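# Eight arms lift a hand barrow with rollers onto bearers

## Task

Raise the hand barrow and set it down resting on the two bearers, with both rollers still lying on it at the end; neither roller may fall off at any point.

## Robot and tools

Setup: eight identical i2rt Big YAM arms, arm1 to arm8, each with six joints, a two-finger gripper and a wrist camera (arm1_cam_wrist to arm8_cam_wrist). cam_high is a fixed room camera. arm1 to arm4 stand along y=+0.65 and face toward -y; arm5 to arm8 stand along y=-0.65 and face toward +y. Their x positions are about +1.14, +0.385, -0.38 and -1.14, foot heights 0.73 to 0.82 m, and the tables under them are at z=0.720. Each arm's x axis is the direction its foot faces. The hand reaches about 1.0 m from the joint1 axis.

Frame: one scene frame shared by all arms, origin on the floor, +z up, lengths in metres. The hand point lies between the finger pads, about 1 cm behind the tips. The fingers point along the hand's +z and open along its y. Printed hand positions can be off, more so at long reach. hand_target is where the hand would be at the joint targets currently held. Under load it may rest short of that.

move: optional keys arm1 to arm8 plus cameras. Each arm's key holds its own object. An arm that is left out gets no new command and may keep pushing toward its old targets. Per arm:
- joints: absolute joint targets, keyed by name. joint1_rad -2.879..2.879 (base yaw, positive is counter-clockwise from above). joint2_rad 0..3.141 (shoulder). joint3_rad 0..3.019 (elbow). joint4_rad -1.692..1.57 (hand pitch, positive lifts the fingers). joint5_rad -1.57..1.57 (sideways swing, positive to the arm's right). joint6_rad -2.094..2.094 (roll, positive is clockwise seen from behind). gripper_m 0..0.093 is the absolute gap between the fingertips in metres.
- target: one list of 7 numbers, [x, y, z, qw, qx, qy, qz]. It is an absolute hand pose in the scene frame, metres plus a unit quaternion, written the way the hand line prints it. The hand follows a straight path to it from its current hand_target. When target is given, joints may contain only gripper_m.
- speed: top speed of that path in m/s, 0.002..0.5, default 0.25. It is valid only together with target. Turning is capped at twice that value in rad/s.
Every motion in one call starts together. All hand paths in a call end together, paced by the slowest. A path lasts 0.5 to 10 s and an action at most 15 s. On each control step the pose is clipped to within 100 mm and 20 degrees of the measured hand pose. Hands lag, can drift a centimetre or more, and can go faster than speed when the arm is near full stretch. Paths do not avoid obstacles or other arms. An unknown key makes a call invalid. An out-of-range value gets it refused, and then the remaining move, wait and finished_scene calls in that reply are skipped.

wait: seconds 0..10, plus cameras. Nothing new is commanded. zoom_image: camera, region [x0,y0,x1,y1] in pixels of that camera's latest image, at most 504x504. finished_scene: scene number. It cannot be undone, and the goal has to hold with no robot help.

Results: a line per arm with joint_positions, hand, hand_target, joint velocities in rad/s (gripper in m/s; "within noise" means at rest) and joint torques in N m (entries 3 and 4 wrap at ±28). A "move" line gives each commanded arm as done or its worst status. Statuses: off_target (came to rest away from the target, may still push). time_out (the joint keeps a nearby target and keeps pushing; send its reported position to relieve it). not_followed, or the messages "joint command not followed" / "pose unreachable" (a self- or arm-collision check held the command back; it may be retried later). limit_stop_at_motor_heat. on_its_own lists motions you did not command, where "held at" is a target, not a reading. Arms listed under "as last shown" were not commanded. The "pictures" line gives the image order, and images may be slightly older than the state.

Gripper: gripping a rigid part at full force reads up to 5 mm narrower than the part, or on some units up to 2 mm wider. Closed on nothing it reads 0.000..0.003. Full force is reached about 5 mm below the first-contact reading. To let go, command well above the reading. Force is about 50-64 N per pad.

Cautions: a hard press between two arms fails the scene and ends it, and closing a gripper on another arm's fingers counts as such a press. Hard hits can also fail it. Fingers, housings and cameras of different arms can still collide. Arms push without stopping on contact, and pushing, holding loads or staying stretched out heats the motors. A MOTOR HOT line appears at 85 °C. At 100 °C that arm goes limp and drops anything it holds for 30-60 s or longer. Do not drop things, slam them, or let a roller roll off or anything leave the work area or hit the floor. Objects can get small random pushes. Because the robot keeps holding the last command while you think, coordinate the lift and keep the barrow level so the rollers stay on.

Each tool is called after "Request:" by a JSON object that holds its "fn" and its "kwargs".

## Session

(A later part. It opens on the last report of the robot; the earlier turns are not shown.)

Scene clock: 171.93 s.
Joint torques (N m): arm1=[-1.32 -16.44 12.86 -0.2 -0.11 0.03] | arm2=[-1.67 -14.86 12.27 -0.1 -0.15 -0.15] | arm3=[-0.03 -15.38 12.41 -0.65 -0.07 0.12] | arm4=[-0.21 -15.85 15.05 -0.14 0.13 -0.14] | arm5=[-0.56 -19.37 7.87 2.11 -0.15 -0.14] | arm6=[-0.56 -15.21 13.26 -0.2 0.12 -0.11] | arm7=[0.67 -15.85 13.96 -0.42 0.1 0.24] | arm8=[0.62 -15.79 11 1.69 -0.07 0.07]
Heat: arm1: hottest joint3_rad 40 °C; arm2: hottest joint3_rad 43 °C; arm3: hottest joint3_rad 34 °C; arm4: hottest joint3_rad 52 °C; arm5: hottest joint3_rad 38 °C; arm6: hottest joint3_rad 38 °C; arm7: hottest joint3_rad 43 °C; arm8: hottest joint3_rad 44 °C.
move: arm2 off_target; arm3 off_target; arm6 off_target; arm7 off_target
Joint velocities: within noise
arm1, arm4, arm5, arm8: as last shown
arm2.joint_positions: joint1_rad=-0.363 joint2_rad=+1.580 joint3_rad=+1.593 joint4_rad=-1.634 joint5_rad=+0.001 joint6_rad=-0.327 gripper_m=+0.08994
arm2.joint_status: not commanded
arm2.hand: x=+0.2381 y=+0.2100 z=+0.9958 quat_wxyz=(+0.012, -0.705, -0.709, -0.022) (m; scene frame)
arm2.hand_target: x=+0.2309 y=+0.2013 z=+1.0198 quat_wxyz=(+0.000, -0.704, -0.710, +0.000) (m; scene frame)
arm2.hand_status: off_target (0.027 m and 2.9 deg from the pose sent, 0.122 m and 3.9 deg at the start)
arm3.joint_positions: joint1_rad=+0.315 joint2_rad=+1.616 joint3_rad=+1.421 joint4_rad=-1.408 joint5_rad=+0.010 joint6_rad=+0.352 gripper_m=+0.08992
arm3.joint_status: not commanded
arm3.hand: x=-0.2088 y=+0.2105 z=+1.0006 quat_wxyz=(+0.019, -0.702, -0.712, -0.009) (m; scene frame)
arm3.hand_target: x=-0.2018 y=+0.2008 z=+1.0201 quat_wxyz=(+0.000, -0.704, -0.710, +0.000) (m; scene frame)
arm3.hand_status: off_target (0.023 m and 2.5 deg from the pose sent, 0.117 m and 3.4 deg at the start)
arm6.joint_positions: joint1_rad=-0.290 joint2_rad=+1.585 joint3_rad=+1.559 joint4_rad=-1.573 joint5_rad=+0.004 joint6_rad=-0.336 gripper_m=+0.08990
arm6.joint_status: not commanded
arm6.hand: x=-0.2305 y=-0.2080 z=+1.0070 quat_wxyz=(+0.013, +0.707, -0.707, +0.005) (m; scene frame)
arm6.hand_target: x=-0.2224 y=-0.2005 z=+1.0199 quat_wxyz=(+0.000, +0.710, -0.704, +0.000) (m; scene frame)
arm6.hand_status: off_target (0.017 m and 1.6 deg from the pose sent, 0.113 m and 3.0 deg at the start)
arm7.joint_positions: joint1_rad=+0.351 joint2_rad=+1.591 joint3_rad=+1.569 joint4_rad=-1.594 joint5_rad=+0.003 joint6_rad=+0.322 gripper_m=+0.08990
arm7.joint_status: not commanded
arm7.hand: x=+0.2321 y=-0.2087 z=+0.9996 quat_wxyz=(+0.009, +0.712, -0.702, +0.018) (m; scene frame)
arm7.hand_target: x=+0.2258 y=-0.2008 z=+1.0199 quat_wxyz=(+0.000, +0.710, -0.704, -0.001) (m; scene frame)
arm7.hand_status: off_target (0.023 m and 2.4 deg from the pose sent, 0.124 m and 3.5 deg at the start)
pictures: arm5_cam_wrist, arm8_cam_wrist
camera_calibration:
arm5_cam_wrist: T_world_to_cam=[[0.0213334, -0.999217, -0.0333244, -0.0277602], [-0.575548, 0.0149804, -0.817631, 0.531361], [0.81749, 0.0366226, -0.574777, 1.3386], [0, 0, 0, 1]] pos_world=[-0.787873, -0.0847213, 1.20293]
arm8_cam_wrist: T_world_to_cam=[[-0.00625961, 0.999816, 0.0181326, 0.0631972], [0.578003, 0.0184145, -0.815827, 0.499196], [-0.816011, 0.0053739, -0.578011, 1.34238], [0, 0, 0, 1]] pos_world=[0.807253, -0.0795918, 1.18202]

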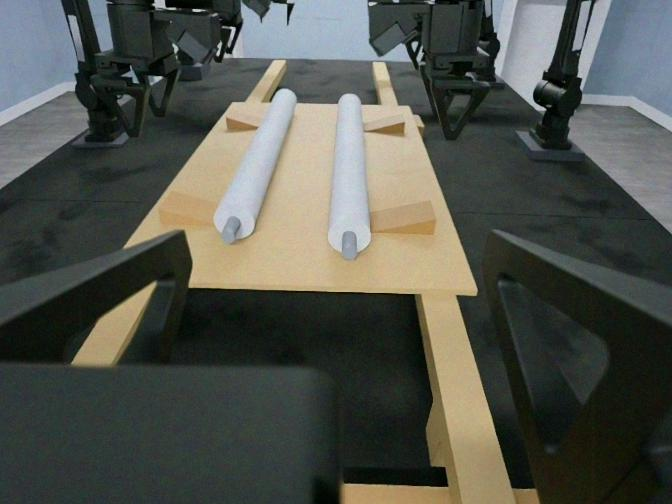

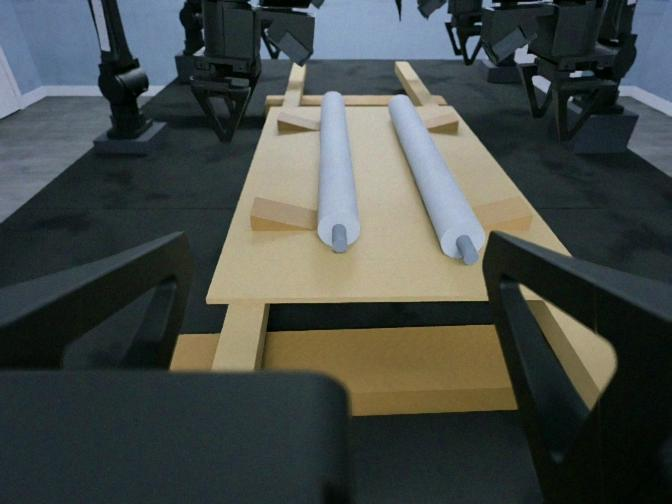

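Request:
{"fn": "move", "kwargs": {"arm2": {"target":[0.2305,0.38,1.02,0,0.7043,0.7099,0],"speed":0.2}, "arm3": {"target":[-0.2315,0.38,1.02,0,0.7043,0.7099,0],"speed":0.2}, "arm6": {"target":[-0.2422,-0.38,1.02,0,0.7099,-0.7043,0],"speed":0.2}, "arm7": {"target":[0.2255,-0.38,1.02,0,0.7099,-0.7043,0],"speed":0.2}, "arm8": {"target":[0.90,-0.195,1.0,0,1,0,0],"speed":0.2}, "arm5": {"target":[-0.868,-0.205,1.0,0,0,1,0],"speed":0.2}, "cameras": ["arm8_cam_wrist","arm5_cam_wrist","arm1_cam_wrist","arm4_cam_wrist","cam_high"]}}

Scene clock: 179.93 s.
Joint torques (N m): arm1=[-1.2 -16.67 12.88 -0.18 -0.09 0.06] | arm2=[-1.55 -9.23 7.28 -0.05 -0.19 -0.16] | arm3=[-0.03 -9.17 8.72 -0.53 0 0.08] | arm4=[-0.21 -15.85 15.05 -0.14 0.13 -0.13] | arm5=[-0.67 -19.49 9.62 -0.18 -0.11 -0.15] | arm6=[-0.5 -8.53 9.58 -0.13 0.09 -0.11] | arm7=[0.73 -9.64 9.43 -0.4 0.06 0.2] | arm8=[0.62 -16.5 13.09 -0.31 -0.14 0.06]
Heat: arm1: hottest joint3_rad 40 °C; arm2: hottest joint3_rad 43 °C; arm3: hottest joint3_rad 34 °C; arm4: hottest joint3_rad 52 °C; arm5: hottest joint3_rad 38 °C; arm6: hottest joint3_rad 39 °C; arm7: hottest joint3_rad 44 °C; arm8: hottest joint3_rad 45 °C.
move: arm2 done; arm3 done; arm5 off_target; arm6 done; arm7 done; arm8 off_target
Joint velocities: within noise
arm1, arm4: as last shown
arm2.joint_positions: joint1_rad=-0.554 joint2_rad=+1.167 joint3_rad=+1.247 joint4_rad=-1.648 joint5_rad=+0.001 joint6_rad=-0.515 gripper_m=+0.08994
arm2.joint_status: not commanded
arm2.hand: x=+0.2291 y=+0.3726 z=+1.0179 quat_wxyz=(+0.001, -0.706, -0.708, +0.001) (m; scene frame)
arm2.hand_target: x=+0.2306 y=+0.3799 z=+1.0199 quat_wxyz=(+0.000, -0.704, -0.710, +0.000) (m; scene frame)
arm2.hand_status: done (0.008 m and 0.3 deg from the pose sent, 0.172 m and 2.9 deg at the start)
arm3.joint_positions: joint1_rad=+0.436 joint2_rad=+1.167 joint3_rad=+1.005 joint4_rad=-1.409 joint5_rad=+0.011 joint6_rad=+0.475 gripper_m=+0.08992
arm3.joint_status: not commanded
arm3.hand: x=-0.2322 y=+0.3765 z=+1.0147 quat_wxyz=(+0.005, -0.703, -0.711, -0.003) (m; scene frame)
arm3.hand_target: x=-0.2316 y=+0.3800 z=+1.0198 quat_wxyz=(+0.000, -0.704, -0.710, +0.000) (m; scene frame)
arm3.hand_status: done (0.006 m and 0.7 deg from the pose sent, 0.172 m and 2.5 deg at the start)
arm5.joint_positions: joint1_rad=-0.587 joint2_rad=+1.725 joint3_rad=+1.532 joint4_rad=-1.387 joint5_rad=+0.002 joint6_rad=+1.020 gripper_m=+0.09396
arm5.joint_status: not commanded
arm5.hand: x=-0.8738 y=-0.2060 z=+0.9871 quat_wxyz=(+0.005, +0.001, -1.000, +0.010) (m; scene frame)
arm5.hand_target: x=-0.8681 y=-0.2051 z=+1.0000 quat_wxyz=(+0.000, +0.000, -1.000, +0.000) (m; scene frame)
arm5.hand_status: off_target (0.014 m and 1.3 deg from the pose sent, 0.253 m and 90.8 deg at the start)
arm6.joint_positions: joint1_rad=-0.427 joint2_rad=+1.151 joint3_rad=+1.166 joint4_rad=-1.587 joint5_rad=+0.004 joint6_rad=-0.472 gripper_m=+0.08990
arm6.joint_status: not commanded
arm6.hand: x=-0.2435 y=-0.3750 z=+1.0176 quat_wxyz=(+0.001, +0.707, -0.707, -0.001) (m; scene frame)
arm6.hand_target: x=-0.2422 y=-0.3799 z=+1.0199 quat_wxyz=(+0.000, +0.710, -0.704, +0.000) (m; scene frame)
arm6.hand_status: done (0.006 m and 0.5 deg from the pose sent, 0.173 m and 1.6 deg at the start)
arm7.joint_positions: joint1_rad=+0.542 joint2_rad=+1.180 joint3_rad=+1.208 joint4_rad=-1.604 joint5_rad=+0.003 joint6_rad=+0.515 gripper_m=+0.08990
arm7.joint_status: not commanded
arm7.hand: x=+0.2249 y=-0.3732 z=+1.0170 quat_wxyz=(-0.001, +0.712, -0.702, +0.000) (m; scene frame)
arm7.hand_target: x=+0.2255 y=-0.3799 z=+1.0199 quat_wxyz=(+0.000, +0.710, -0.704, +0.000) (m; scene frame)
arm7.hand_status: done (0.008 m and 0.3 deg from the pose sent, 0.173 m and 2.4 deg at the start)
arm8.joint_positions: joint1_rad=+0.520 joint2_rad=+1.716 joint3_rad=+1.693 joint4_rad=-1.591 joint5_rad=-0.002 joint6_rad=-1.082 gripper_m=+0.09396
arm8.joint_status: not commanded
arm8.hand: x=+0.9056 y=-0.1955 z=+0.9722 quat_wxyz=(+0.025, +1.000, -0.001, +0.012) (m; scene frame)
arm8.hand_target: x=+0.9004 y=-0.1956 z=+0.9997 quat_wxyz=(+0.000, +1.000, +0.000, +0.000) (m; scene frame)
arm8.hand_status: off_target (0.028 m and 3.2 deg from the pose sent, 0.250 m and 89.9 deg at the start)
pictures: arm1_cam_wrist, arm4_cam_wrist, arm5_cam_wrist, arm8_cam_wrist, cam_high
camera_calibration:
arm1_cam_wrist: T_world_to_cam=[[-0.0118849, 0.999678, 0.0223986, -0.219062], [0.808968, -0.00355346, 0.587842, -1.30806], [0.587732, 0.0251062, -0.808666, 0.384493], [0, 0, 0, 1]] pos_world=[0.829595, 0.204691, 1.08476]
arm4_cam_wrist: T_world_to_cam=[[-0.0382586, -0.998449, -0.0404514, 0.216023], [-0.805294, 0.00683891, 0.592836, -1.28351], [-0.59164, 0.0552564, -0.804306, 0.384392], [0, 0, 0, 1]] pos_world=[-0.797917, 0.203226, 1.07882]
arm5_cam_wrist: T_world_to_cam=[[0.0027522, -0.999973, 0.00688118, -0.209714], [-0.804562, 0.00187224, 0.593866, -1.28489], [-0.593863, -0.00717077, -0.804534, 0.398098], [0, 0, 0, 1]] pos_world=[-0.796783, -0.204448, 1.08478]
arm8_cam_wrist: T_world_to_cam=[[-0.0111084, 0.997913, -0.0636053, 0.267371], [0.803187, 0.046794, 0.593886, -1.29238], [0.595623, -0.0444899, -0.802031, 0.357514], [0, 0, 0, 1]] pos_world=[0.828054, -0.190431, 1.07127]

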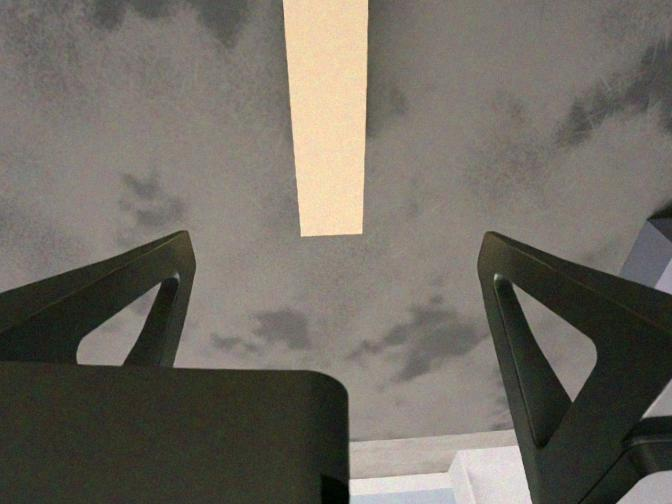

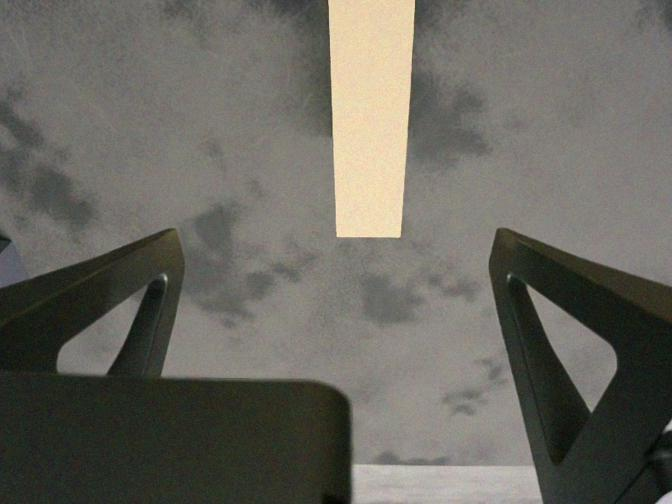

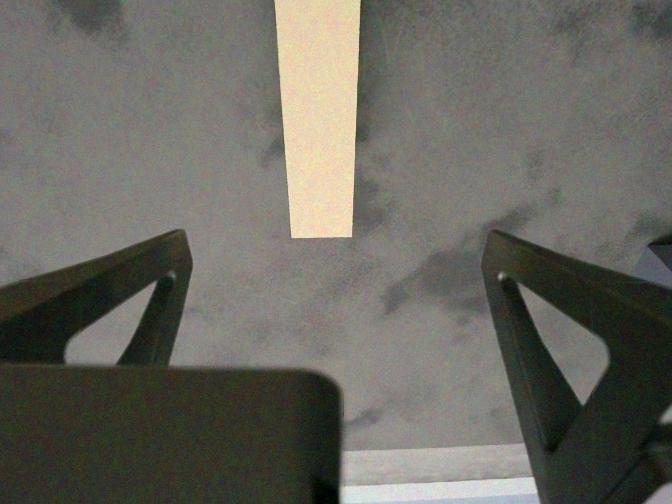

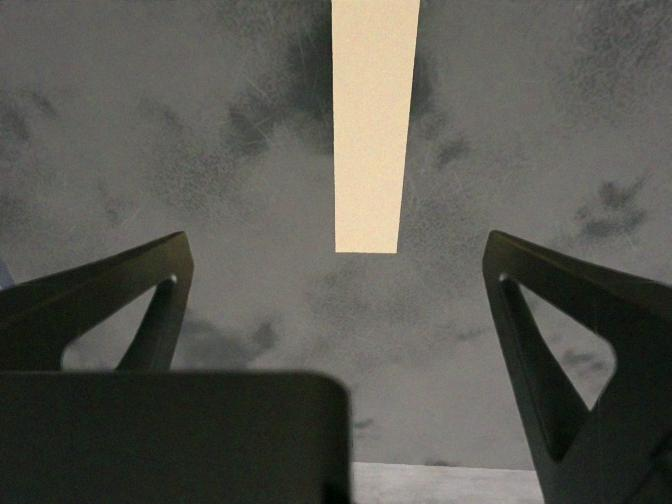

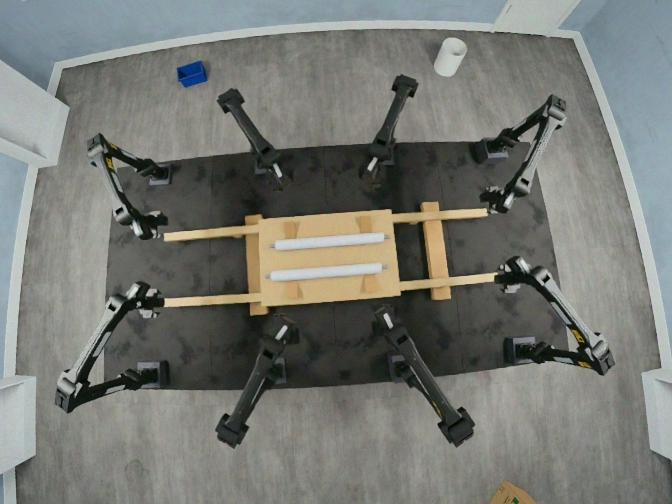

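Request:
{"fn": "move", "kwargs": {"arm1": {"target":[0.898,0.206,0.88,0,1,0,0],"speed":0.12}, "arm8": {"target":[0.898,-0.184,0.88,0,1,0,0],"speed":0.12}, "arm4": {"target":[-0.868,0.199,0.88,0,0,1,0],"speed":0.12}, "arm5": {"target":[-0.868,-0.197,0.88,0,0,1,0],"speed":0.12}, "cameras": ["arm8_cam_wrist","arm5_cam_wrist","arm1_cam_wrist","arm4_cam_wrist"]}}

Scene clock: 189.23 s.
Joint torques (N m): arm1=[-1.49 -16.67 8.38 0.85 -0.1 -0.03] | arm2=[-1.49 -9.23 7.28 -0.03 -0.19 -0.15] | arm3=[0.03 -9.11 8.7 -0.53 0 0.12] | arm4=[0.03 -16.15 8.69 0.88 0.12 -0.09] | arm5=[-0.09 -16.97 7.21 0.51 -0.1 -0.08] | arm6=[-0.44 -8.59 9.62 -0.13 0.11 -0.1] | arm7=[0.85 -9.7 9.36 -0.38 0.06 0.23] | arm8=[0.09 -14.04 10.06 0.35 -0.13 0.01]
Heat: arm1: hottest joint3_rad 40 °C; arm2: hottest joint3_rad 43 °C; arm3: hottest joint3_rad 34 °C; arm4: hottest joint3_rad 52 °C; arm5: hottest joint3_rad 38 °C; arm6: hottest joint3_rad 38 °C; arm7: hottest joint3_rad 44 °C; arm8: hottest joint3_rad 44 °C.
move: arm1 done; arm4 done; arm5 off_target; arm8 done
Joint velocities: within noise
arm1.joint_positions: joint1_rad=-0.509 joint2_rad=+1.729 joint3_rad=+1.371 joint4_rad=-1.213 joint5_rad=+0.003 joint6_rad=+1.073 gripper_m=+0.09396
arm1.joint_status: not commanded
arm1.hand: x=+0.9039 y=+0.2076 z=+0.8832 quat_wxyz=(+0.004, -1.000, -0.006, +0.000) (m; scene frame)
arm1.hand_target: x=+0.8980 y=+0.2062 z=+0.8801 quat_wxyz=(+0.000, -1.000, +0.000, +0.000) (m; scene frame)
arm1.hand_status: done (0.007 m and 0.8 deg from the pose sent, 0.105 m and 2.1 deg at the start)
arm2, arm3, arm6, arm7: as last shown
arm2.joint_positions: joint1_rad=-0.554 joint2_rad=+1.167 joint3_rad=+1.247 joint4_rad=-1.648 joint5_rad=+0.001 joint6_rad=-0.516 gripper_m=+0.08994
arm2.hand: x=+0.2291 y=+0.3726 z=+1.0179 quat_wxyz=(+0.001, -0.705, -0.709, +0.001) (m; scene frame)
arm3.joint_positions: joint1_rad=+0.436 joint2_rad=+1.167 joint3_rad=+1.005 joint4_rad=-1.410 joint5_rad=+0.011 joint6_rad=+0.476 gripper_m=+0.08992
arm3.hand: x=-0.2322 y=+0.3766 z=+1.0147 quat_wxyz=(+0.005, -0.703, -0.711, -0.003) (m; scene frame)
arm4.joint_positions: joint1_rad=+0.571 joint2_rad=+1.784 joint3_rad=+1.438 joint4_rad=-1.224 joint5_rad=-0.007 joint6_rad=-1.025 gripper_m=+0.09397
arm4.joint_status: not commanded
arm4.hand: x=-0.8720 y=+0.1985 z=+0.8841 quat_wxyz=(+0.000, -0.007, -1.000, -0.003) (m; scene frame)
arm4.hand_target: x=-0.8681 y=+0.1990 z=+0.8800 quat_wxyz=(+0.000, +0.000, -1.000, +0.000) (m; scene frame)
arm4.hand_status: done (0.006 m and 0.9 deg from the pose sent, 0.100 m and 2.6 deg at the start)
arm5.joint_positions: joint1_rad=-0.587 joint2_rad=+1.803 joint3_rad=+1.384 joint4_rad=-1.121 joint5_rad=+0.001 joint6_rad=+1.020 gripper_m=+0.09396
arm5.joint_status: not commanded
arm5.hand: x=-0.8682 y=-0.1968 z=+0.8941 quat_wxyz=(-0.006, +0.001, -1.000, -0.007) (m; scene frame)
arm5.hand_target: x=-0.8683 y=-0.1974 z=+0.8801 quat_wxyz=(+0.000, +0.000, -1.000, +0.000) (m; scene frame)
arm5.hand_status: off_target (0.014 m and 1.1 deg from the pose sent, 0.108 m and 1.3 deg at the start)
arm6.joint_positions: joint1_rad=-0.427 joint2_rad=+1.151 joint3_rad=+1.165 joint4_rad=-1.587 joint5_rad=+0.004 joint6_rad=-0.473 gripper_m=+0.08990
arm6.hand: x=-0.2435 y=-0.3750 z=+1.0175 quat_wxyz=(+0.001, +0.707, -0.707, -0.001) (m; scene frame)
arm7.joint_positions: joint1_rad=+0.542 joint2_rad=+1.180 joint3_rad=+1.208 joint4_rad=-1.604 joint5_rad=+0.003 joint6_rad=+0.516 gripper_m=+0.08990
arm7.hand: x=+0.2249 y=-0.3732 z=+1.0170 quat_wxyz=(-0.001, +0.711, -0.703, +0.000) (m; scene frame)
arm8.joint_positions: joint1_rad=+0.520 joint2_rad=+1.750 joint3_rad=+1.499 joint4_rad=-1.315 joint5_rad=-0.001 joint6_rad=-1.082 gripper_m=+0.09396
arm8.joint_status: not commanded
arm8.hand: x=+0.9005 y=-0.1855 z=+0.8814 quat_wxyz=(+0.004, +1.000, -0.001, +0.001) (m; scene frame)
arm8.hand_target: x=+0.8980 y=-0.1840 z=+0.8801 quat_wxyz=(+0.000, +1.000, +0.000, +0.000) (m; scene frame)
arm8.hand_status: done (0.003 m and 0.4 deg from the pose sent, 0.093 m and 3.2 deg at the start)
pictures: arm1_cam_wrist, arm4_cam_wrist, arm5_cam_wrist, arm8_cam_wrist
camera_calibration:
arm1_cam_wrist: T_world_to_cam=[[-0.00381131, 0.999989, 0.0028736, -0.20553], [0.814979, 0.00144094, 0.579488, -1.24333], [0.579477, 0.00455053, -0.814976, 0.323197], [0, 0, 0, 1]] pos_world=[0.825219, 0.205849, 0.984483]
arm4_cam_wrist: T_world_to_cam=[[-0.0361064, -0.999314, -0.00828238, 0.177524], [-0.816604, 0.0247254, 0.576669, -1.22167], [-0.576069, 0.0275849, -0.816936, 0.341549], [0, 0, 0, 1]] pos_world=[-0.794454, 0.198187, 0.984993]
arm5_cam_wrist: T_world_to_cam=[[0.00338991, -0.999612, -0.0276527, -0.168374], [-0.81671, -0.0187244, 0.576745, -1.22434], [-0.577039, 0.0206291, -0.816456, 0.357514], [0, 0, 0, 1]] pos_world=[-0.79306, -0.198609, 0.99337]
arm8_cam_wrist: T_world_to_cam=[[-0.0117216, 0.999714, -0.0208592, 0.214791], [0.81588, 0.0216224, 0.577817, -1.23679], [0.578103, -0.0102457, -0.8159, 0.322629], [0, 0, 0, 1]] pos_world=[0.825079, -0.184681, 0.982353]

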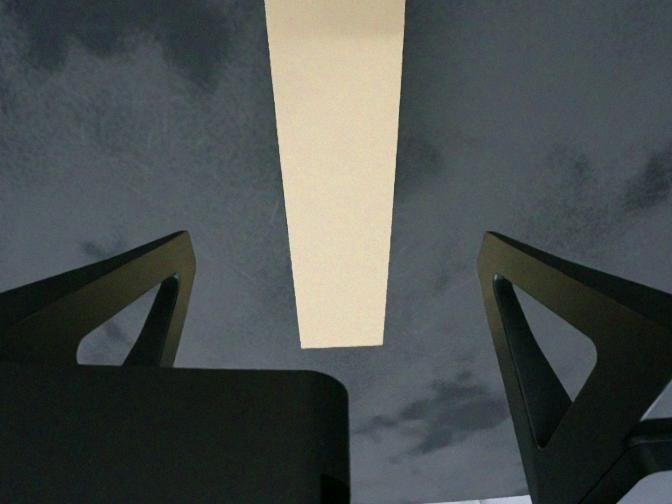

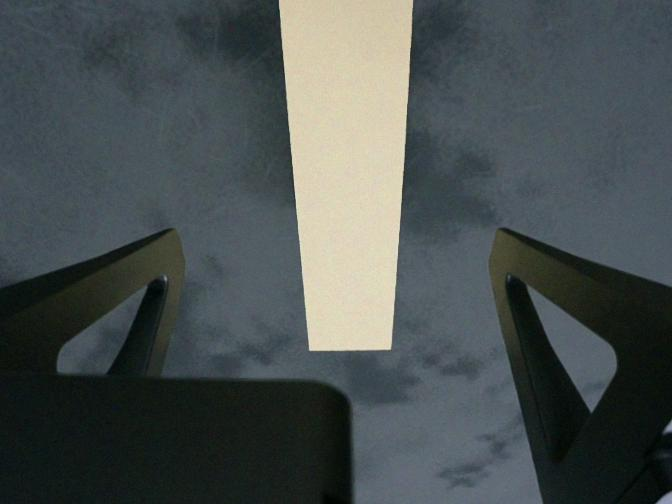

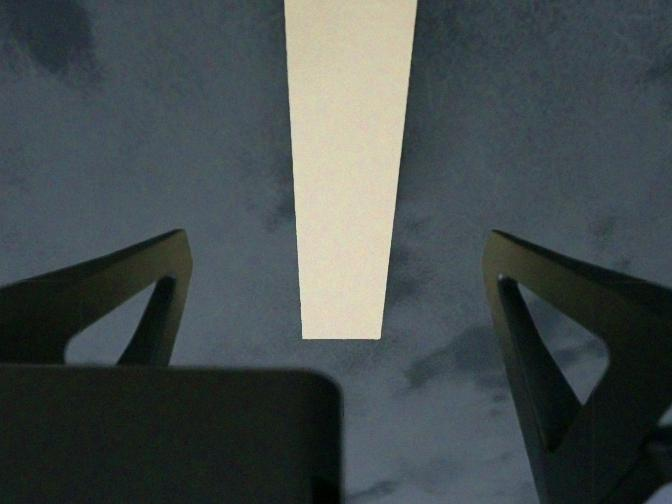

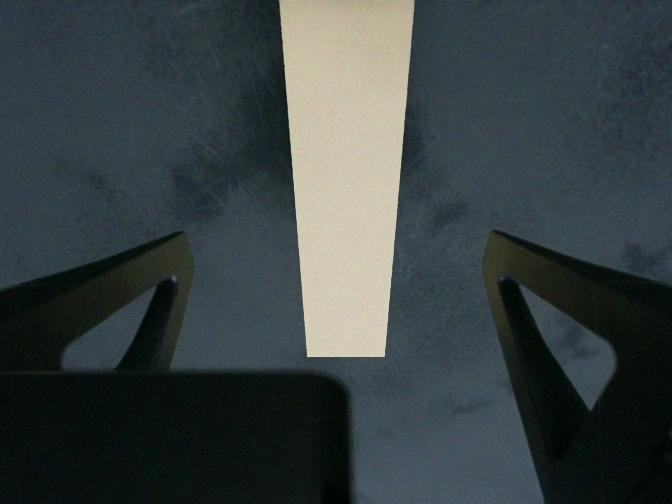

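Request:
{"fn": "move", "kwargs": {"arm1": {"target":[0.896,0.207,0.795,0,1,0,0],"speed":0.1}, "arm8": {"target":[0.898,-0.184,0.795,0,1,0,0],"speed":0.1}, "arm4": {"target":[-0.866,0.197,0.795,0,0,1,0],"speed":0.1}, "arm5": {"target":[-0.868,-0.197,0.79,0,0,1,0],"speed":0.1}, "cameras": ["arm8_cam_wrist","arm5_cam_wrist","arm1_cam_wrist","arm4_cam_wrist"]}}

Scene clock: 193.40 s.
Joint torques (N m): arm1=[-1.55 -17.32 7.45 1.03 -0.1 -0.08] | arm2=[-1.55 -9.29 7.28 -0.05 -0.19 -0.15] | arm3=[-0.03 -9.11 8.72 -0.51 -0.01 0.12] | arm4=[0.03 -16.67 7.87 0.88 0.12 -0.07] | arm5=[-0.09 -17.44 6.24 0.59 -0.09 -0.07] | arm6=[-0.67 -8.53 9.63 -0.12 0.11 -0.1] | arm7=[0.62 -9.64 9.35 -0.35 0.07 0.22] | arm8=[0.15 -14.15 9.21 0.35 -0.13 0.01]
Heat: arm1: hottest joint3_rad 40 °C; arm2: hottest joint3_rad 43 °C; arm3: hottest joint3_rad 34 °C; arm4: hottest joint3_rad 50 °C; arm5: hottest joint3_rad 38 °C; arm6: hottest joint3_rad 38 °C; arm7: hottest joint3_rad 44 °C; arm8: hottest joint3_rad 44 °C.
move: arm1 done; arm4 done; arm5 off_target; arm8 done
Joint velocities: within noise
arm1.joint_positions: joint1_rad=-0.513 joint2_rad=+1.828 joint3_rad=+1.268 joint4_rad=-1.008 joint5_rad=+0.003 joint6_rad=+1.073 gripper_m=+0.09396
arm1.joint_status: not commanded
arm1.hand: x=+0.9016 y=+0.2075 z=+0.7994 quat_wxyz=(+0.003, -1.000, -0.004, +0.000) (m; scene frame)
arm1.hand_target: x=+0.8961 y=+0.2070 z=+0.7951 quat_wxyz=(+0.000, -1.000, +0.000, +0.000) (m; scene frame)
arm1.hand_status: done (0.007 m and 0.6 deg from the pose sent, 0.089 m and 0.8 deg at the start)
arm2, arm3, arm6, arm7: as last shown
arm4.joint_positions: joint1_rad=+0.573 joint2_rad=+1.886 joint3_rad=+1.345 joint4_rad=-1.027 joint5_rad=-0.007 joint6_rad=-1.025 gripper_m=+0.09397
arm4.joint_status: not commanded
arm4.hand: x=-0.8695 y=+0.1955 z=+0.8001 quat_wxyz=(+0.000, -0.006, -1.000, -0.002) (m; scene frame)
arm4.hand_target: x=-0.8661 y=+0.1969 z=+0.7952 quat_wxyz=(+0.000, +0.000, -1.000, +0.000) (m; scene frame)
arm4.hand_status: done (0.006 m and 0.8 deg from the pose sent, 0.089 m and 0.9 deg at the start)
arm5.joint_positions: joint1_rad=-0.587 joint2_rad=+1.923 joint3_rad=+1.304 joint4_rad=-0.915 joint5_rad=+0.001 joint6_rad=+1.020 gripper_m=+0.09396
arm5.joint_status: not commanded
arm5.hand: x=-0.8662 y=-0.1937 z=+0.8067 quat_wxyz=(-0.007, +0.001, -1.000, -0.010) (m; scene frame)
arm5.hand_target: x=-0.8683 y=-0.1974 z=+0.7903 quat_wxyz=(+0.000, +0.000, -1.000, +0.000) (m; scene frame)
arm5.hand_status: off_target (0.017 m and 1.4 deg from the pose sent, 0.104 m and 1.1 deg at the start)
arm8.joint_positions: joint1_rad=+0.520 joint2_rad=+1.826 joint3_rad=+1.376 joint4_rad=-1.111 joint5_rad=-0.001 joint6_rad=-1.082 gripper_m=+0.09396
arm8.joint_status: not commanded
arm8.hand: x=+0.9000 y=-0.1846 z=+0.7985 quat_wxyz=(+0.002, +1.000, -0.001, +0.000) (m; scene frame)
arm8.hand_target: x=+0.8980 y=-0.1841 z=+0.7950 quat_wxyz=(+0.000, +1.000, +0.000, +0.000) (m; scene frame)
arm8.hand_status: done (0.004 m and 0.2 deg from the pose sent, 0.086 m and 0.4 deg at the start)
pictures: arm1_cam_wrist, arm4_cam_wrist, arm5_cam_wrist, arm8_cam_wrist
camera_calibration:
arm1_cam_wrist: T_world_to_cam=[[0.0000333639, 1, 0.000473882, -0.206816], [0.815734, -0.000301322, 0.578427, -1.19234], [0.578428, 0.000367263, -0.815734, 0.258666], [0, 0, 0, 1]] pos_world=[0.823022, 0.206362, 0.900785]
arm4_cam_wrist: T_world_to_cam=[[-0.0341872, -0.999395, -0.00637925, 0.174144], [-0.817357, 0.0242858, 0.57562, -1.17083], [-0.575117, 0.024893, -0.817693, 0.276421], [0, 0, 0, 1]] pos_world=[-0.792059, 0.195593, 0.901092]
arm5_cam_wrist: T_world_to_cam=[[0.00346879, -0.999477, -0.0321656, -0.164009], [-0.818313, -0.0213249, 0.574378, -1.17232], [-0.574763, 0.0243291, -0.817958, 0.291076], [0, 0, 0, 1]] pos_world=[-0.791457, -0.196004, 0.906168]
arm8_cam_wrist: T_world_to_cam=[[-0.0117309, 0.999791, -0.0167549, 0.208898], [0.817103, 0.019243, 0.576171, -1.18882], [0.576373, -0.00693142, -0.817157, 0.25844], [0, 0, 0, 1]] pos_world=[0.824882, -0.184186, 0.899651]

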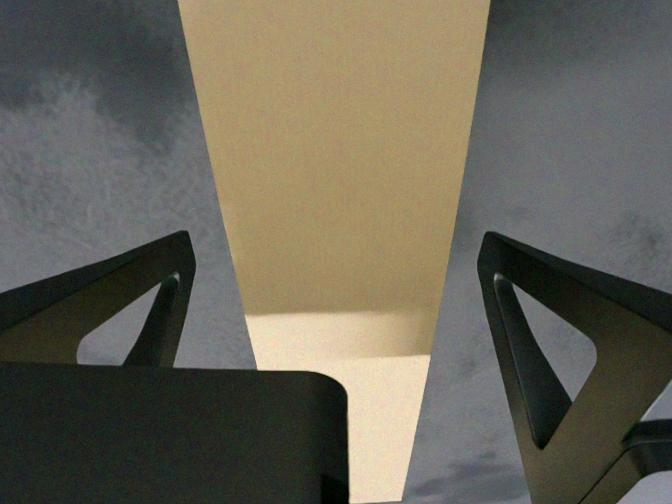

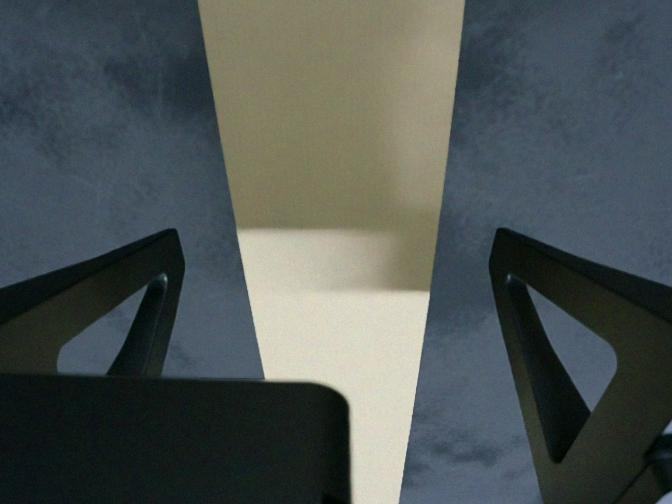

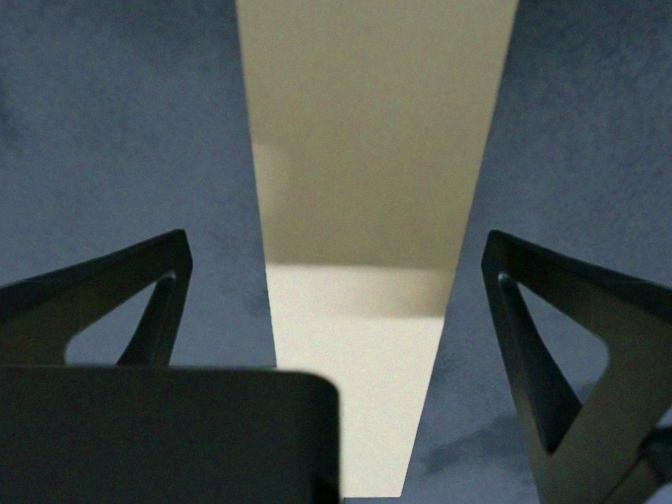

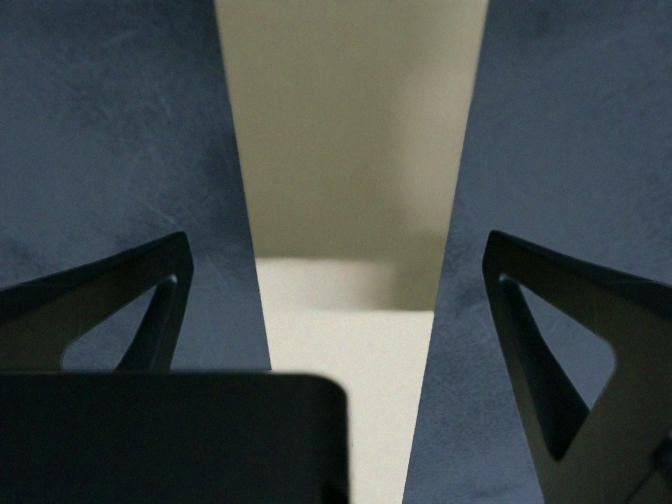

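Request:
{"fn": "move", "kwargs": {"arm5": {"target":[-0.868,-0.203,0.783,0,0,1,0],"speed":0.1}, "arm4": {"target":[-0.866,0.197,0.791,0,0,1,0],"speed":0.1}, "arm1": {"target":[0.896,0.207,0.792,0,1,0,0],"speed":0.1}, "arm8": {"target":[0.898,-0.185,0.792,0,1,0,0],"speed":0.1}, "cameras": ["arm5_cam_wrist"]}}

Request:
{"fn": "move", "kwargs": {"arm1": {"joints":{"gripper_m":0.055}}, "arm8": {"joints":{"gripper_m":0.055}}, "arm4": {"joints":{"gripper_m":0.055}}, "arm5": {"joints":{"gripper_m":0.055}}, "cameras": ["arm8_cam_wrist","arm5_cam_wrist","arm1_cam_wrist","arm4_cam_wrist"]}}

Scene clock: 197.40 s.
Joint torques (N m): arm1=[-1.32 -16.38 7.16 0.95 -0.1 -0.09] | arm2=[-1.55 -9.29 7.28 -0.05 -0.19 -0.15] | arm3=[-0.03 -9.11 8.72 -0.53 0 0.12] | arm4=[0.03 -16.32 7.53 0.88 0.12 -0.07] | arm5=[-0.32 -17.08 5.9 0.64 -0.09 -0.12] | arm6=[-0.5 -8.47 9.62 -0.12 0.1 -0.1] | arm7=[0.56 -9.58 9.39 -0.31 0.07 0.21] | arm8=[0.21 -14.04 9.03 0.36 -0.13 0.02]
Heat: arm1: hottest joint3_rad 40 °C; arm2: hottest joint3_rad 43 °C; arm3: hottest joint3_rad 34 °C; arm4: hottest joint3_rad 49 °C; arm5: hottest joint3_rad 37 °C; arm6: hottest joint3_rad 38 °C; arm7: hottest joint3_rad 44 °C; arm8: hottest joint3_rad 44 °C.
move: arm1 done; arm4 done; arm5 off_target; arm8 done
Joint velocities: within noise
arm1.joint_positions: joint1_rad=-0.513 joint2_rad=+1.828 joint3_rad=+1.268 joint4_rad=-1.001 joint5_rad=+0.003 joint6_rad=+1.073 gripper_m=+0.09396
arm1.joint_status: not commanded
arm1.hand: x=+0.9006 y=+0.2061 z=+0.7994 quat_wxyz=(+0.000, -1.000, -0.003, +0.002) (m; scene frame)
arm1.hand_target: x=+0.8960 y=+0.2072 z=+0.7921 quat_wxyz=(+0.000, -1.000, +0.000, +0.000) (m; scene frame)
arm1.hand_status: done (0.009 m and 0.5 deg from the pose sent, 0.009 m and 0.6 deg at the start)
arm2, arm3, arm6, arm7: as last shown
arm4.joint_positions: joint1_rad=+0.573 joint2_rad=+1.886 joint3_rad=+1.345 joint4_rad=-1.018 joint5_rad=-0.007 joint6_rad=-1.025 gripper_m=+0.09397
arm4.joint_status: not commanded
arm4.hand: x=-0.8682 y=+0.1937 z=+0.8001 quat_wxyz=(-0.003, -0.006, -1.000, +0.002) (m; scene frame)
arm4.hand_target: x=-0.8660 y=+0.1971 z=+0.7912 quat_wxyz=(+0.000, +0.000, -1.000, +0.000) (m; scene frame)
arm4.hand_status: done (0.010 m and 0.8 deg from the pose sent, 0.010 m and 0.8 deg at the start)
arm5.joint_positions: joint1_rad=-0.587 joint2_rad=+1.923 joint3_rad=+1.286 joint4_rad=-0.892 joint5_rad=+0.001 joint6_rad=+1.020 gripper_m=+0.09396
arm5.joint_status: not commanded
arm5.hand: x=-0.8678 y=-0.1963 z=+0.8011 quat_wxyz=(-0.008, +0.001, -1.000, -0.012) (m; scene frame)
arm5.hand_target: x=-0.8683 y=-0.2033 z=+0.7835 quat_wxyz=(+0.000, +0.000, -1.000, +0.000) (m; scene frame)
arm5.hand_status: off_target (0.019 m and 1.6 deg from the pose sent, 0.026 m and 1.4 deg at the start)
arm8.joint_positions: joint1_rad=+0.520 joint2_rad=+1.826 joint3_rad=+1.371 joint4_rad=-1.102 joint5_rad=-0.001 joint6_rad=-1.082 gripper_m=+0.09396
arm8.joint_status: not commanded
arm8.hand: x=+0.9000 y=-0.1846 z=+0.7968 quat_wxyz=(+0.000, +1.000, -0.001, -0.001) (m; scene frame)
arm8.hand_target: x=+0.8981 y=-0.1851 z=+0.7920 quat_wxyz=(+0.000, +1.000, +0.000, +0.000) (m; scene frame)
arm8.hand_status: done (0.005 m and 0.2 deg from the pose sent, 0.007 m and 0.2 deg at the start)
pictures: arm5_cam_wrist
camera_calibration:
arm5_cam_wrist: T_world_to_cam=[[0.00359802, -0.999342, -0.0360961, -0.1635], [-0.819704, -0.0236227, 0.5723, -1.17044], [-0.572776, 0.0275289, -0.819249, 0.289074], [0, 0, 0, 1]] pos_world=[-0.793254, -0.199, 0.900767]

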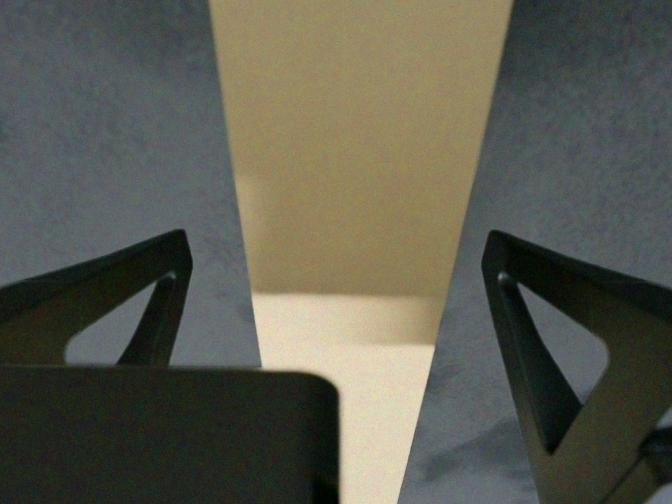

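Scene clock: 198.07 s.
Joint torques (N m): arm1=[-1.49 -16.44 7.15 1.06 -0.08 -0.09] | arm2=[-1.49 -9.23 7.28 -0.05 -0.19 -0.15] | arm3=[-0.03 -9.11 8.72 -0.53 -0.01 0.12] | arm4=[0.03 -16.26 7.54 0.88 0.13 -0.07] | arm5=[-0.44 -17.14 5.91 0.62 -0.09 -0.13] | arm6=[-0.5 -8.59 9.62 -0.13 0.1 -0.09] | arm7=[0.62 -9.64 9.39 -0.38 0.08 0.21] | arm8=[0.21 -14.04 9.03 0.36 -0.13 0.02]
Heat: arm1: hottest joint3_rad 40 °C; arm2: hottest joint3_rad 43 °C; arm3: hottest joint3_rad 34 °C; arm4: hottest joint3_rad 48 °C; arm5: hottest joint3_rad 37 °C; arm6: hottest joint3_rad 38 °C; arm7: hottest joint3_rad 44 °C; arm8: hottest joint3_rad 44 °C.
move: arm1 done; arm4 done; arm5 done; arm8 done
Joint velocities: arm1=[-0.005 0.005 -0.002 -0.007 0.037 -0.168 -0.002] | arm2=[within noise] | arm3=[within noise] | arm4=[within noise] | arm5=[within noise] | arm6=[within noise] | arm7=[within noise] | arm8=[within noise]
arm1.joint_positions: joint1_rad=-0.513 joint2_rad=+1.828 joint3_rad=+1.268 joint4_rad=-1.001 joint5_rad=+0.003 joint6_rad=+1.073 gripper_m=+0.05517
arm1.joint_status: all done
arm1.hand: x=+0.9006 y=+0.2061 z=+0.7994 quat_wxyz=(+0.000, -1.000, -0.003, +0.002) (m; scene frame)
arm1.hand_target: x=+0.8961 y=+0.2072 z=+0.7921 quat_wxyz=(+0.000, -1.000, +0.000, +0.000) (m; scene frame)
arm1.hand_status: not commanded
arm2, arm3, arm6, arm7: as last shown
arm4.joint_positions: joint1_rad=+0.573 joint2_rad=+1.886 joint3_rad=+1.345 joint4_rad=-1.018 joint5_rad=-0.007 joint6_rad=-1.025 gripper_m=+0.05520
arm4.joint_status: all done
arm4.hand: x=-0.8682 y=+0.1937 z=+0.8001 quat_wxyz=(-0.003, -0.006, -1.000, +0.002) (m; scene frame)
arm4.hand_target: x=-0.8660 y=+0.1971 z=+0.7912 quat_wxyz=(+0.000, +0.000, -1.000, +0.000) (m; scene frame)
arm4.hand_status: not commanded
arm5.joint_positions: joint1_rad=-0.587 joint2_rad=+1.923 joint3_rad=+1.286 joint4_rad=-0.892 joint5_rad=+0.001 joint6_rad=+1.020 gripper_m=+0.05517
arm5.joint_status: all done
arm5.hand: x=-0.8678 y=-0.1963 z=+0.8011 quat_wxyz=(-0.008, +0.001, -1.000, -0.012) (m; scene frame)
arm5.hand_target: x=-0.8683 y=-0.2033 z=+0.7835 quat_wxyz=(+0.000, +0.000, -1.000, +0.000) (m; scene frame)
arm5.hand_status: not commanded
arm8.joint_positions: joint1_rad=+0.520 joint2_rad=+1.826 joint3_rad=+1.371 joint4_rad=-1.102 joint5_rad=-0.001 joint6_rad=-1.082 gripper_m=+0.05517
arm8.joint_status: all done
arm8.hand: x=+0.9000 y=-0.1846 z=+0.7968 quat_wxyz=(+0.000, +1.000, -0.001, -0.001) (m; scene frame)
arm8.hand_target: x=+0.8981 y=-0.1851 z=+0.7920 quat_wxyz=(+0.000, +1.000, +0.000, +0.000) (m; scene frame)
arm8.hand_status: not commanded
pictures: arm1_cam_wrist, arm4_cam_wrist, arm5_cam_wrist, arm8_cam_wrist
camera_calibration:
arm1_cam_wrist: T_world_to_cam=[[0.000415195, 0.999985, -0.00553492, -0.200927], [0.81758, 0.00284764, 0.575809, -1.1917], [0.575815, -0.00476431, -0.817566, 0.264089], [0, 0, 0, 1]] pos_world=[0.822329, 0.205575, 0.90099]
arm4_cam_wrist: T_world_to_cam=[[-0.0337896, -0.999428, 0.00132796, 0.166565], [-0.820005, 0.0284831, 0.571647, -1.16964], [-0.571358, 0.0182268, -0.820499, 0.28408], [0, 0, 0, 1]] pos_world=[-0.791168, 0.194607, 0.901485]
arm5_cam_wrist: T_world_to_cam=[[0.00359802, -0.999342, -0.0360961, -0.1635], [-0.819704, -0.0236227, 0.5723, -1.17044], [-0.572776, 0.0275289, -0.819249, 0.289074], [0, 0, 0, 1]] pos_world=[-0.793254, -0.199, 0.900767]
arm8_cam_wrist: T_world_to_cam=[[-0.0117649, 0.999836, -0.0137951, 0.206553], [0.81804, 0.0175577, 0.574893, -1.18791], [0.575041, -0.00452138, -0.818112, 0.259472], [0, 0, 0, 1]] pos_world=[0.824984, -0.184489, 0.89805]

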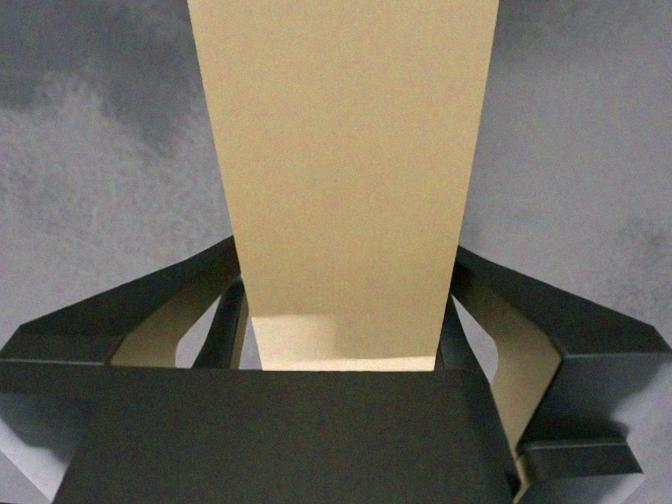

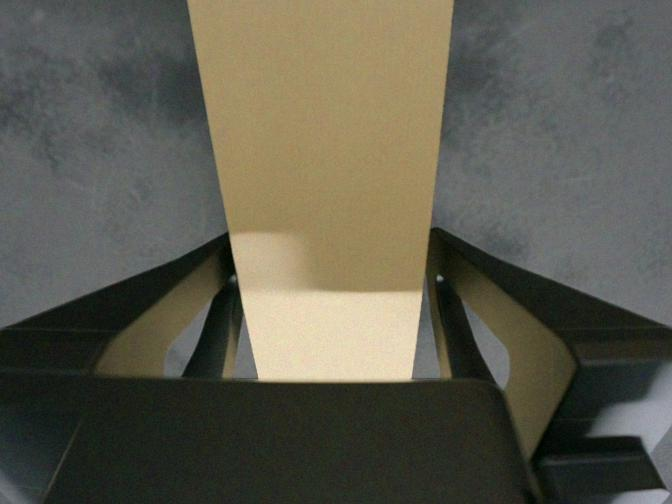

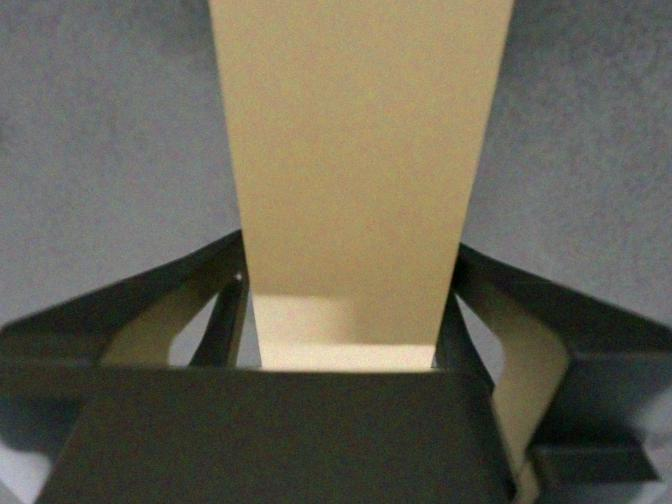

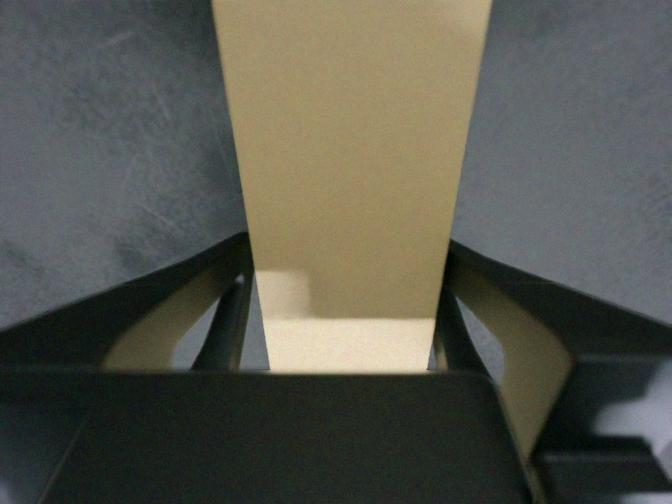

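Request:
{"fn": "move", "kwargs": {"arm1": {"joints":{"gripper_m":0.046}}, "arm8": {"joints":{"gripper_m":0.046}}, "arm4": {"joints":{"gripper_m":0.046}}, "arm5": {"joints":{"gripper_m":0.046}}, "cameras": []}}

Request:
{"fn": "move", "kwargs": {"arm1": {"joints":{"gripper_m":0.040}}, "arm8": {"joints":{"gripper_m":0.040}}, "arm4": {"joints":{"gripper_m":0.040}}, "arm5": {"joints":{"gripper_m":0.040}}, "cameras": []}}

Request:
{"fn": "move", "kwargs": {"arm1": {"joints":{"gripper_m":0.032}}, "arm8": {"joints":{"gripper_m":0.032}}, "arm4": {"joints":{"gripper_m":0.032}}, "arm5": {"joints":{"gripper_m":0.032}}, "cameras": ["cam_high"]}}

Scene clock: 201.97 s.
Joint torques (N m): arm1=[-1.32 -16.79 7.39 0.88 -0.04 -0.08] | arm2=[-1.55 -9.29 7.28 -0.05 -0.19 -0.15] | arm3=[0.03 -9.11 8.7 -0.53 -0.01 0.11] | arm4=[-0.03 -16.26 7.73 0.87 0.11 -0.06] | arm5=[-0.15 -17.03 6.13 0.57 -0.09 -0.12] | arm6=[-0.44 -8.59 9.61 -0.12 0.11 -0.1] | arm7=[0.73 -9.52 9.44 -0.38 0.09 0.21] | arm8=[0.21 -14.1 9.06 0.09 -0.19 0.03]
Heat: arm1: hottest joint3_rad 40 °C; arm2: hottest joint3_rad 43 °C; arm3: hottest joint3_rad 34 °C; arm4: hottest joint3_rad 47 °C; arm5: hottest joint3_rad 37 °C; arm6: hottest joint3_rad 38 °C; arm7: hottest joint3_rad 44 °C; arm8: hottest joint3_rad 43 °C.
move: arm1 done; arm4 done; arm5 done; arm8 done
Joint velocities: within noise
arm1.joint_positions: joint1_rad=-0.514 joint2_rad=+1.829 joint3_rad=+1.264 joint4_rad=-1.000 joint5_rad=+0.002 joint6_rad=+1.070 gripper_m=+0.04634
arm1.joint_status: all done
arm1.hand: x=+0.9009 y=+0.2077 z=+0.7977 quat_wxyz=(+0.002, -1.000, -0.004, +0.000) (m; scene frame)
arm1.hand_target: x=+0.8961 y=+0.2072 z=+0.7920 quat_wxyz=(+0.000, -1.000, +0.000, +0.000) (m; scene frame)
arm1.hand_status: not commanded
arm2, arm3, arm6, arm7: as last shown
arm4.joint_positions: joint1_rad=+0.575 joint2_rad=+1.887 joint3_rad=+1.343 joint4_rad=-1.018 joint5_rad=-0.006 joint6_rad=-1.027 gripper_m=+0.04610
arm4.joint_status: all done
arm4.hand: x=-0.8681 y=+0.1950 z=+0.7991 quat_wxyz=(-0.002, -0.004, -1.000, +0.001) (m; scene frame)
arm4.hand_target: x=-0.8661 y=+0.1971 z=+0.7911 quat_wxyz=(+0.000, +0.000, -1.000, +0.000) (m; scene frame)
arm4.hand_status: not commanded
arm5.joint_positions: joint1_rad=-0.587 joint2_rad=+1.923 joint3_rad=+1.282 joint4_rad=-0.892 joint5_rad=+0.001 joint6_rad=+1.020 gripper_m=+0.04609
arm5.joint_status: all done
arm5.hand: x=-0.8684 y=-0.1976 z=+0.8002 quat_wxyz=(-0.008, +0.001, -1.000, -0.011) (m; scene frame)
arm5.hand_target: x=-0.8683 y=-0.2034 z=+0.7835 quat_wxyz=(+0.000, +0.000, -1.000, +0.000) (m; scene frame)
arm5.hand_status: not commanded
arm8.joint_positions: joint1_rad=+0.520 joint2_rad=+1.826 joint3_rad=+1.371 joint4_rad=-1.095 joint5_rad=+0.000 joint6_rad=-1.082 gripper_m=+0.04632
arm8.joint_status: all done
arm8.hand: x=+0.8993 y=-0.1828 z=+0.7969 quat_wxyz=(-0.004, +1.000, -0.001, -0.002) (m; scene frame)
arm8.hand_target: x=+0.8980 y=-0.1851 z=+0.7921 quat_wxyz=(+0.000, +1.000, +0.000, +0.000) (m; scene frame)
arm8.hand_status: not commanded
pictures: none
No camera images: "cameras" was empty.

Scene clock: 202.37 s.
Joint torques (N m): arm1=[-1.32 -16.97 7.41 0.98 -0.05 0] | arm2=[-1.49 -9.23 7.28 -0.05 -0.19 -0.15] | arm3=[-0.03 -9.11 8.73 -0.51 0 0.11] | arm4=[-0.09 -16.26 7.73 0.87 0.11 -0.04] | arm5=[-0.32 -17.14 6.12 0.62 -0.07 -0.12] | arm6=[-0.56 -8.53 9.59 -0.1 0.1 -0.1] | arm7=[0.73 -9.47 9.4 -0.38 0.06 0.2] | arm8=[0.15 -14.1 9.05 0.09 -0.19 0.04]
Heat: arm1: hottest joint3_rad 40 °C; arm2: hottest joint3_rad 43 °C; arm3: hottest joint3_rad 34 °C; arm4: hottest joint3_rad 47 °C; arm5: hottest joint3_rad 37 °C; arm6: hottest joint3_rad 38 °C; arm7: hottest joint3_rad 44 °C; arm8: hottest joint3_rad 43 °C.
move: arm1 off_target; arm4 off_target; arm5 off_target; arm8 off_target
Joint velocities: arm1=[within noise] | arm2=[within noise] | arm3=[within noise] | arm4=[within noise] | arm5=[within noise] | arm6=[-0.044 0.005 -0.002 -0.007 -0.037 -0.051 0.001] | arm7=[within noise] | arm8=[within noise]
arm1.joint_positions: joint1_rad=-0.514 joint2_rad=+1.829 joint3_rad=+1.264 joint4_rad=-1.000 joint5_rad=+0.002 joint6_rad=+1.065 gripper_m=+0.04520
arm1.joint_status: gripper_m off_target (ended at +0.04522, target +0.04000)
arm1.hand: x=+0.9009 y=+0.2077 z=+0.7977 quat_wxyz=(+0.002, -1.000, -0.007, +0.000) (m; scene frame)
arm1.hand_target: x=+0.8961 y=+0.2072 z=+0.7920 quat_wxyz=(+0.000, -1.000, +0.000, +0.000) (m; scene frame)
arm1.hand_status: not commanded
arm2, arm3, arm6, arm7: as last shown
arm4.joint_positions: joint1_rad=+0.575 joint2_rad=+1.887 joint3_rad=+1.343 joint4_rad=-1.018 joint5_rad=-0.006 joint6_rad=-1.028 gripper_m=+0.04569
arm4.joint_status: gripper_m off_target (ended at +0.04570, target +0.04000)
arm4.hand: x=-0.8681 y=+0.1950 z=+0.7991 quat_wxyz=(-0.002, -0.004, -1.000, +0.001) (m; scene frame)
arm4.hand_target: x=-0.8661 y=+0.1971 z=+0.7911 quat_wxyz=(+0.000, +0.000, -1.000, +0.000) (m; scene frame)
arm4.hand_status: not commanded
arm5.joint_positions: joint1_rad=-0.587 joint2_rad=+1.923 joint3_rad=+1.282 joint4_rad=-0.892 joint5_rad=+0.001 joint6_rad=+1.020 gripper_m=+0.04345
arm5.joint_status: gripper_m off_target (ended at +0.04348, target +0.04000)
arm5.hand: x=-0.8685 y=-0.1975 z=+0.8002 quat_wxyz=(-0.007, +0.001, -1.000, -0.011) (m; scene frame)
arm5.hand_target: x=-0.8683 y=-0.2034 z=+0.7835 quat_wxyz=(+0.000, +0.000, -1.000, +0.000) (m; scene frame)
arm5.hand_status: not commanded
arm8.joint_positions: joint1_rad=+0.520 joint2_rad=+1.826 joint3_rad=+1.371 joint4_rad=-1.095 joint5_rad=+0.000 joint6_rad=-1.083 gripper_m=+0.04520
arm8.joint_status: gripper_m off_target (ended at +0.04521, target +0.04000)
arm8.hand: x=+0.8993 y=-0.1828 z=+0.7969 quat_wxyz=(-0.004, +1.000, +0.000, -0.002) (m; scene frame)
arm8.hand_target: x=+0.8980 y=-0.1851 z=+0.7921 quat_wxyz=(+0.000, +1.000, +0.000, +0.000) (m; scene frame)
arm8.hand_status: not commanded
pictures: none
No camera images: "cameras" was empty.

Scene clock: 202.77 s.
Joint torques (N m): arm1=[-1.38 -16.56 7.39 0.96 -0.02 0.01] | arm2=[-1.49 -9.29 7.28 -0.05 -0.19 -0.15] | arm3=[0.03 -9.17 8.72 -0.51 -0.01 0.11] | arm4=[-0.09 -16.26 7.72 0.87 0.11 -0.03] | arm5=[-0.38 -17.03 6.12 0.58 -0.06 -0.12] | arm6=[-0.5 -8.59 9.61 -0.14 0.11 -0.1] | arm7=[0.79 -9.64 9.37 -0.38 0.07 0.22] | arm8=[0.21 -14.1 9.06 0.1 -0.19 0.04]
Heat: arm1: hottest joint3_rad 40 °C; arm2: hottest joint3_rad 43 °C; arm3: hottest joint3_rad 34 °C; arm4: hottest joint3_rad 47 °C; arm5: hottest joint2_rad 37 °C; arm6: hottest joint3_rad 38 °C; arm7: hottest joint3_rad 44 °C; arm8: hottest joint3_rad 43 °C.
move: arm1 off_target; arm4 off_target; arm5 off_target; arm8 off_target
Joint velocities: within noise
arm1.joint_positions: joint1_rad=-0.514 joint2_rad=+1.829 joint3_rad=+1.264 joint4_rad=-1.000 joint5_rad=+0.002 joint6_rad=+1.065 gripper_m=+0.04518
arm1.joint_status: gripper_m off_target (ended at +0.04517, target +0.03200)
arm1.hand: x=+0.9009 y=+0.2077 z=+0.7977 quat_wxyz=(+0.002, -1.000, -0.007, +0.000) (m; scene frame)
arm1.hand_target: x=+0.8960 y=+0.2072 z=+0.7920 quat_wxyz=(+0.000, -1.000, +0.000, +0.000) (m; scene frame)
arm1.hand_status: not commanded
arm2, arm3, arm6, arm7: as last shown
arm4.joint_positions: joint1_rad=+0.575 joint2_rad=+1.887 joint3_rad=+1.343 joint4_rad=-1.018 joint5_rad=-0.006 joint6_rad=-1.028 gripper_m=+0.04569
arm4.joint_status: gripper_m off_target (ended at +0.04569, target +0.03200)
arm4.hand: x=-0.8681 y=+0.1950 z=+0.7991 quat_wxyz=(-0.002, -0.004, -1.000, +0.001) (m; scene frame)
arm4.hand_target: x=-0.8661 y=+0.1971 z=+0.7911 quat_wxyz=(+0.000, +0.000, -1.000, +0.000) (m; scene frame)
arm4.hand_status: not commanded
arm5.joint_positions: joint1_rad=-0.587 joint2_rad=+1.923 joint3_rad=+1.282 joint4_rad=-0.892 joint5_rad=+0.001 joint6_rad=+1.020 gripper_m=+0.04341
arm5.joint_status: gripper_m off_target (ended at +0.04342, target +0.03200)
arm5.hand: x=-0.8685 y=-0.1975 z=+0.8002 quat_wxyz=(-0.007, +0.001, -1.000, -0.011) (m; scene frame)
arm5.hand_target: x=-0.8683 y=-0.2034 z=+0.7835 quat_wxyz=(+0.000, +0.000, -1.000, +0.000) (m; scene frame)
arm5.hand_status: not commanded
arm8.joint_positions: joint1_rad=+0.520 joint2_rad=+1.826 joint3_rad=+1.371 joint4_rad=-1.095 joint5_rad=+0.000 joint6_rad=-1.083 gripper_m=+0.04518
arm8.joint_status: gripper_m off_target (ended at +0.04518, target +0.03200)
arm8.hand: x=+0.8993 y=-0.1828 z=+0.7969 quat_wxyz=(-0.004, +1.000, +0.000, -0.002) (m; scene frame)
arm8.hand_target: x=+0.8980 y=-0.1851 z=+0.7921 quat_wxyz=(+0.000, +1.000, +0.000, +0.000) (m; scene frame)
arm8.hand_status: not commanded
pictures: cam_high

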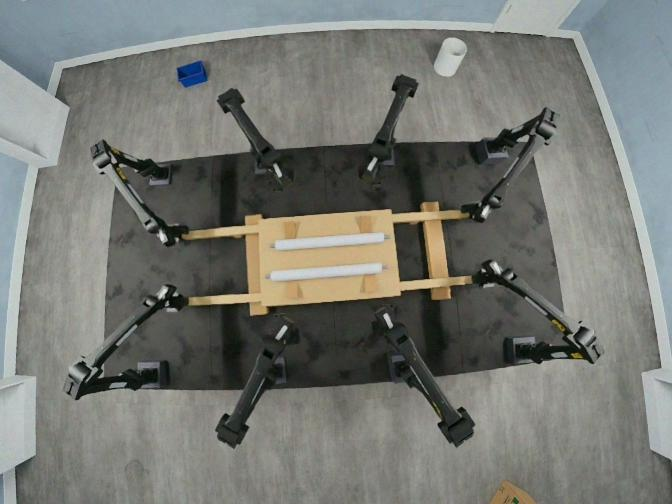

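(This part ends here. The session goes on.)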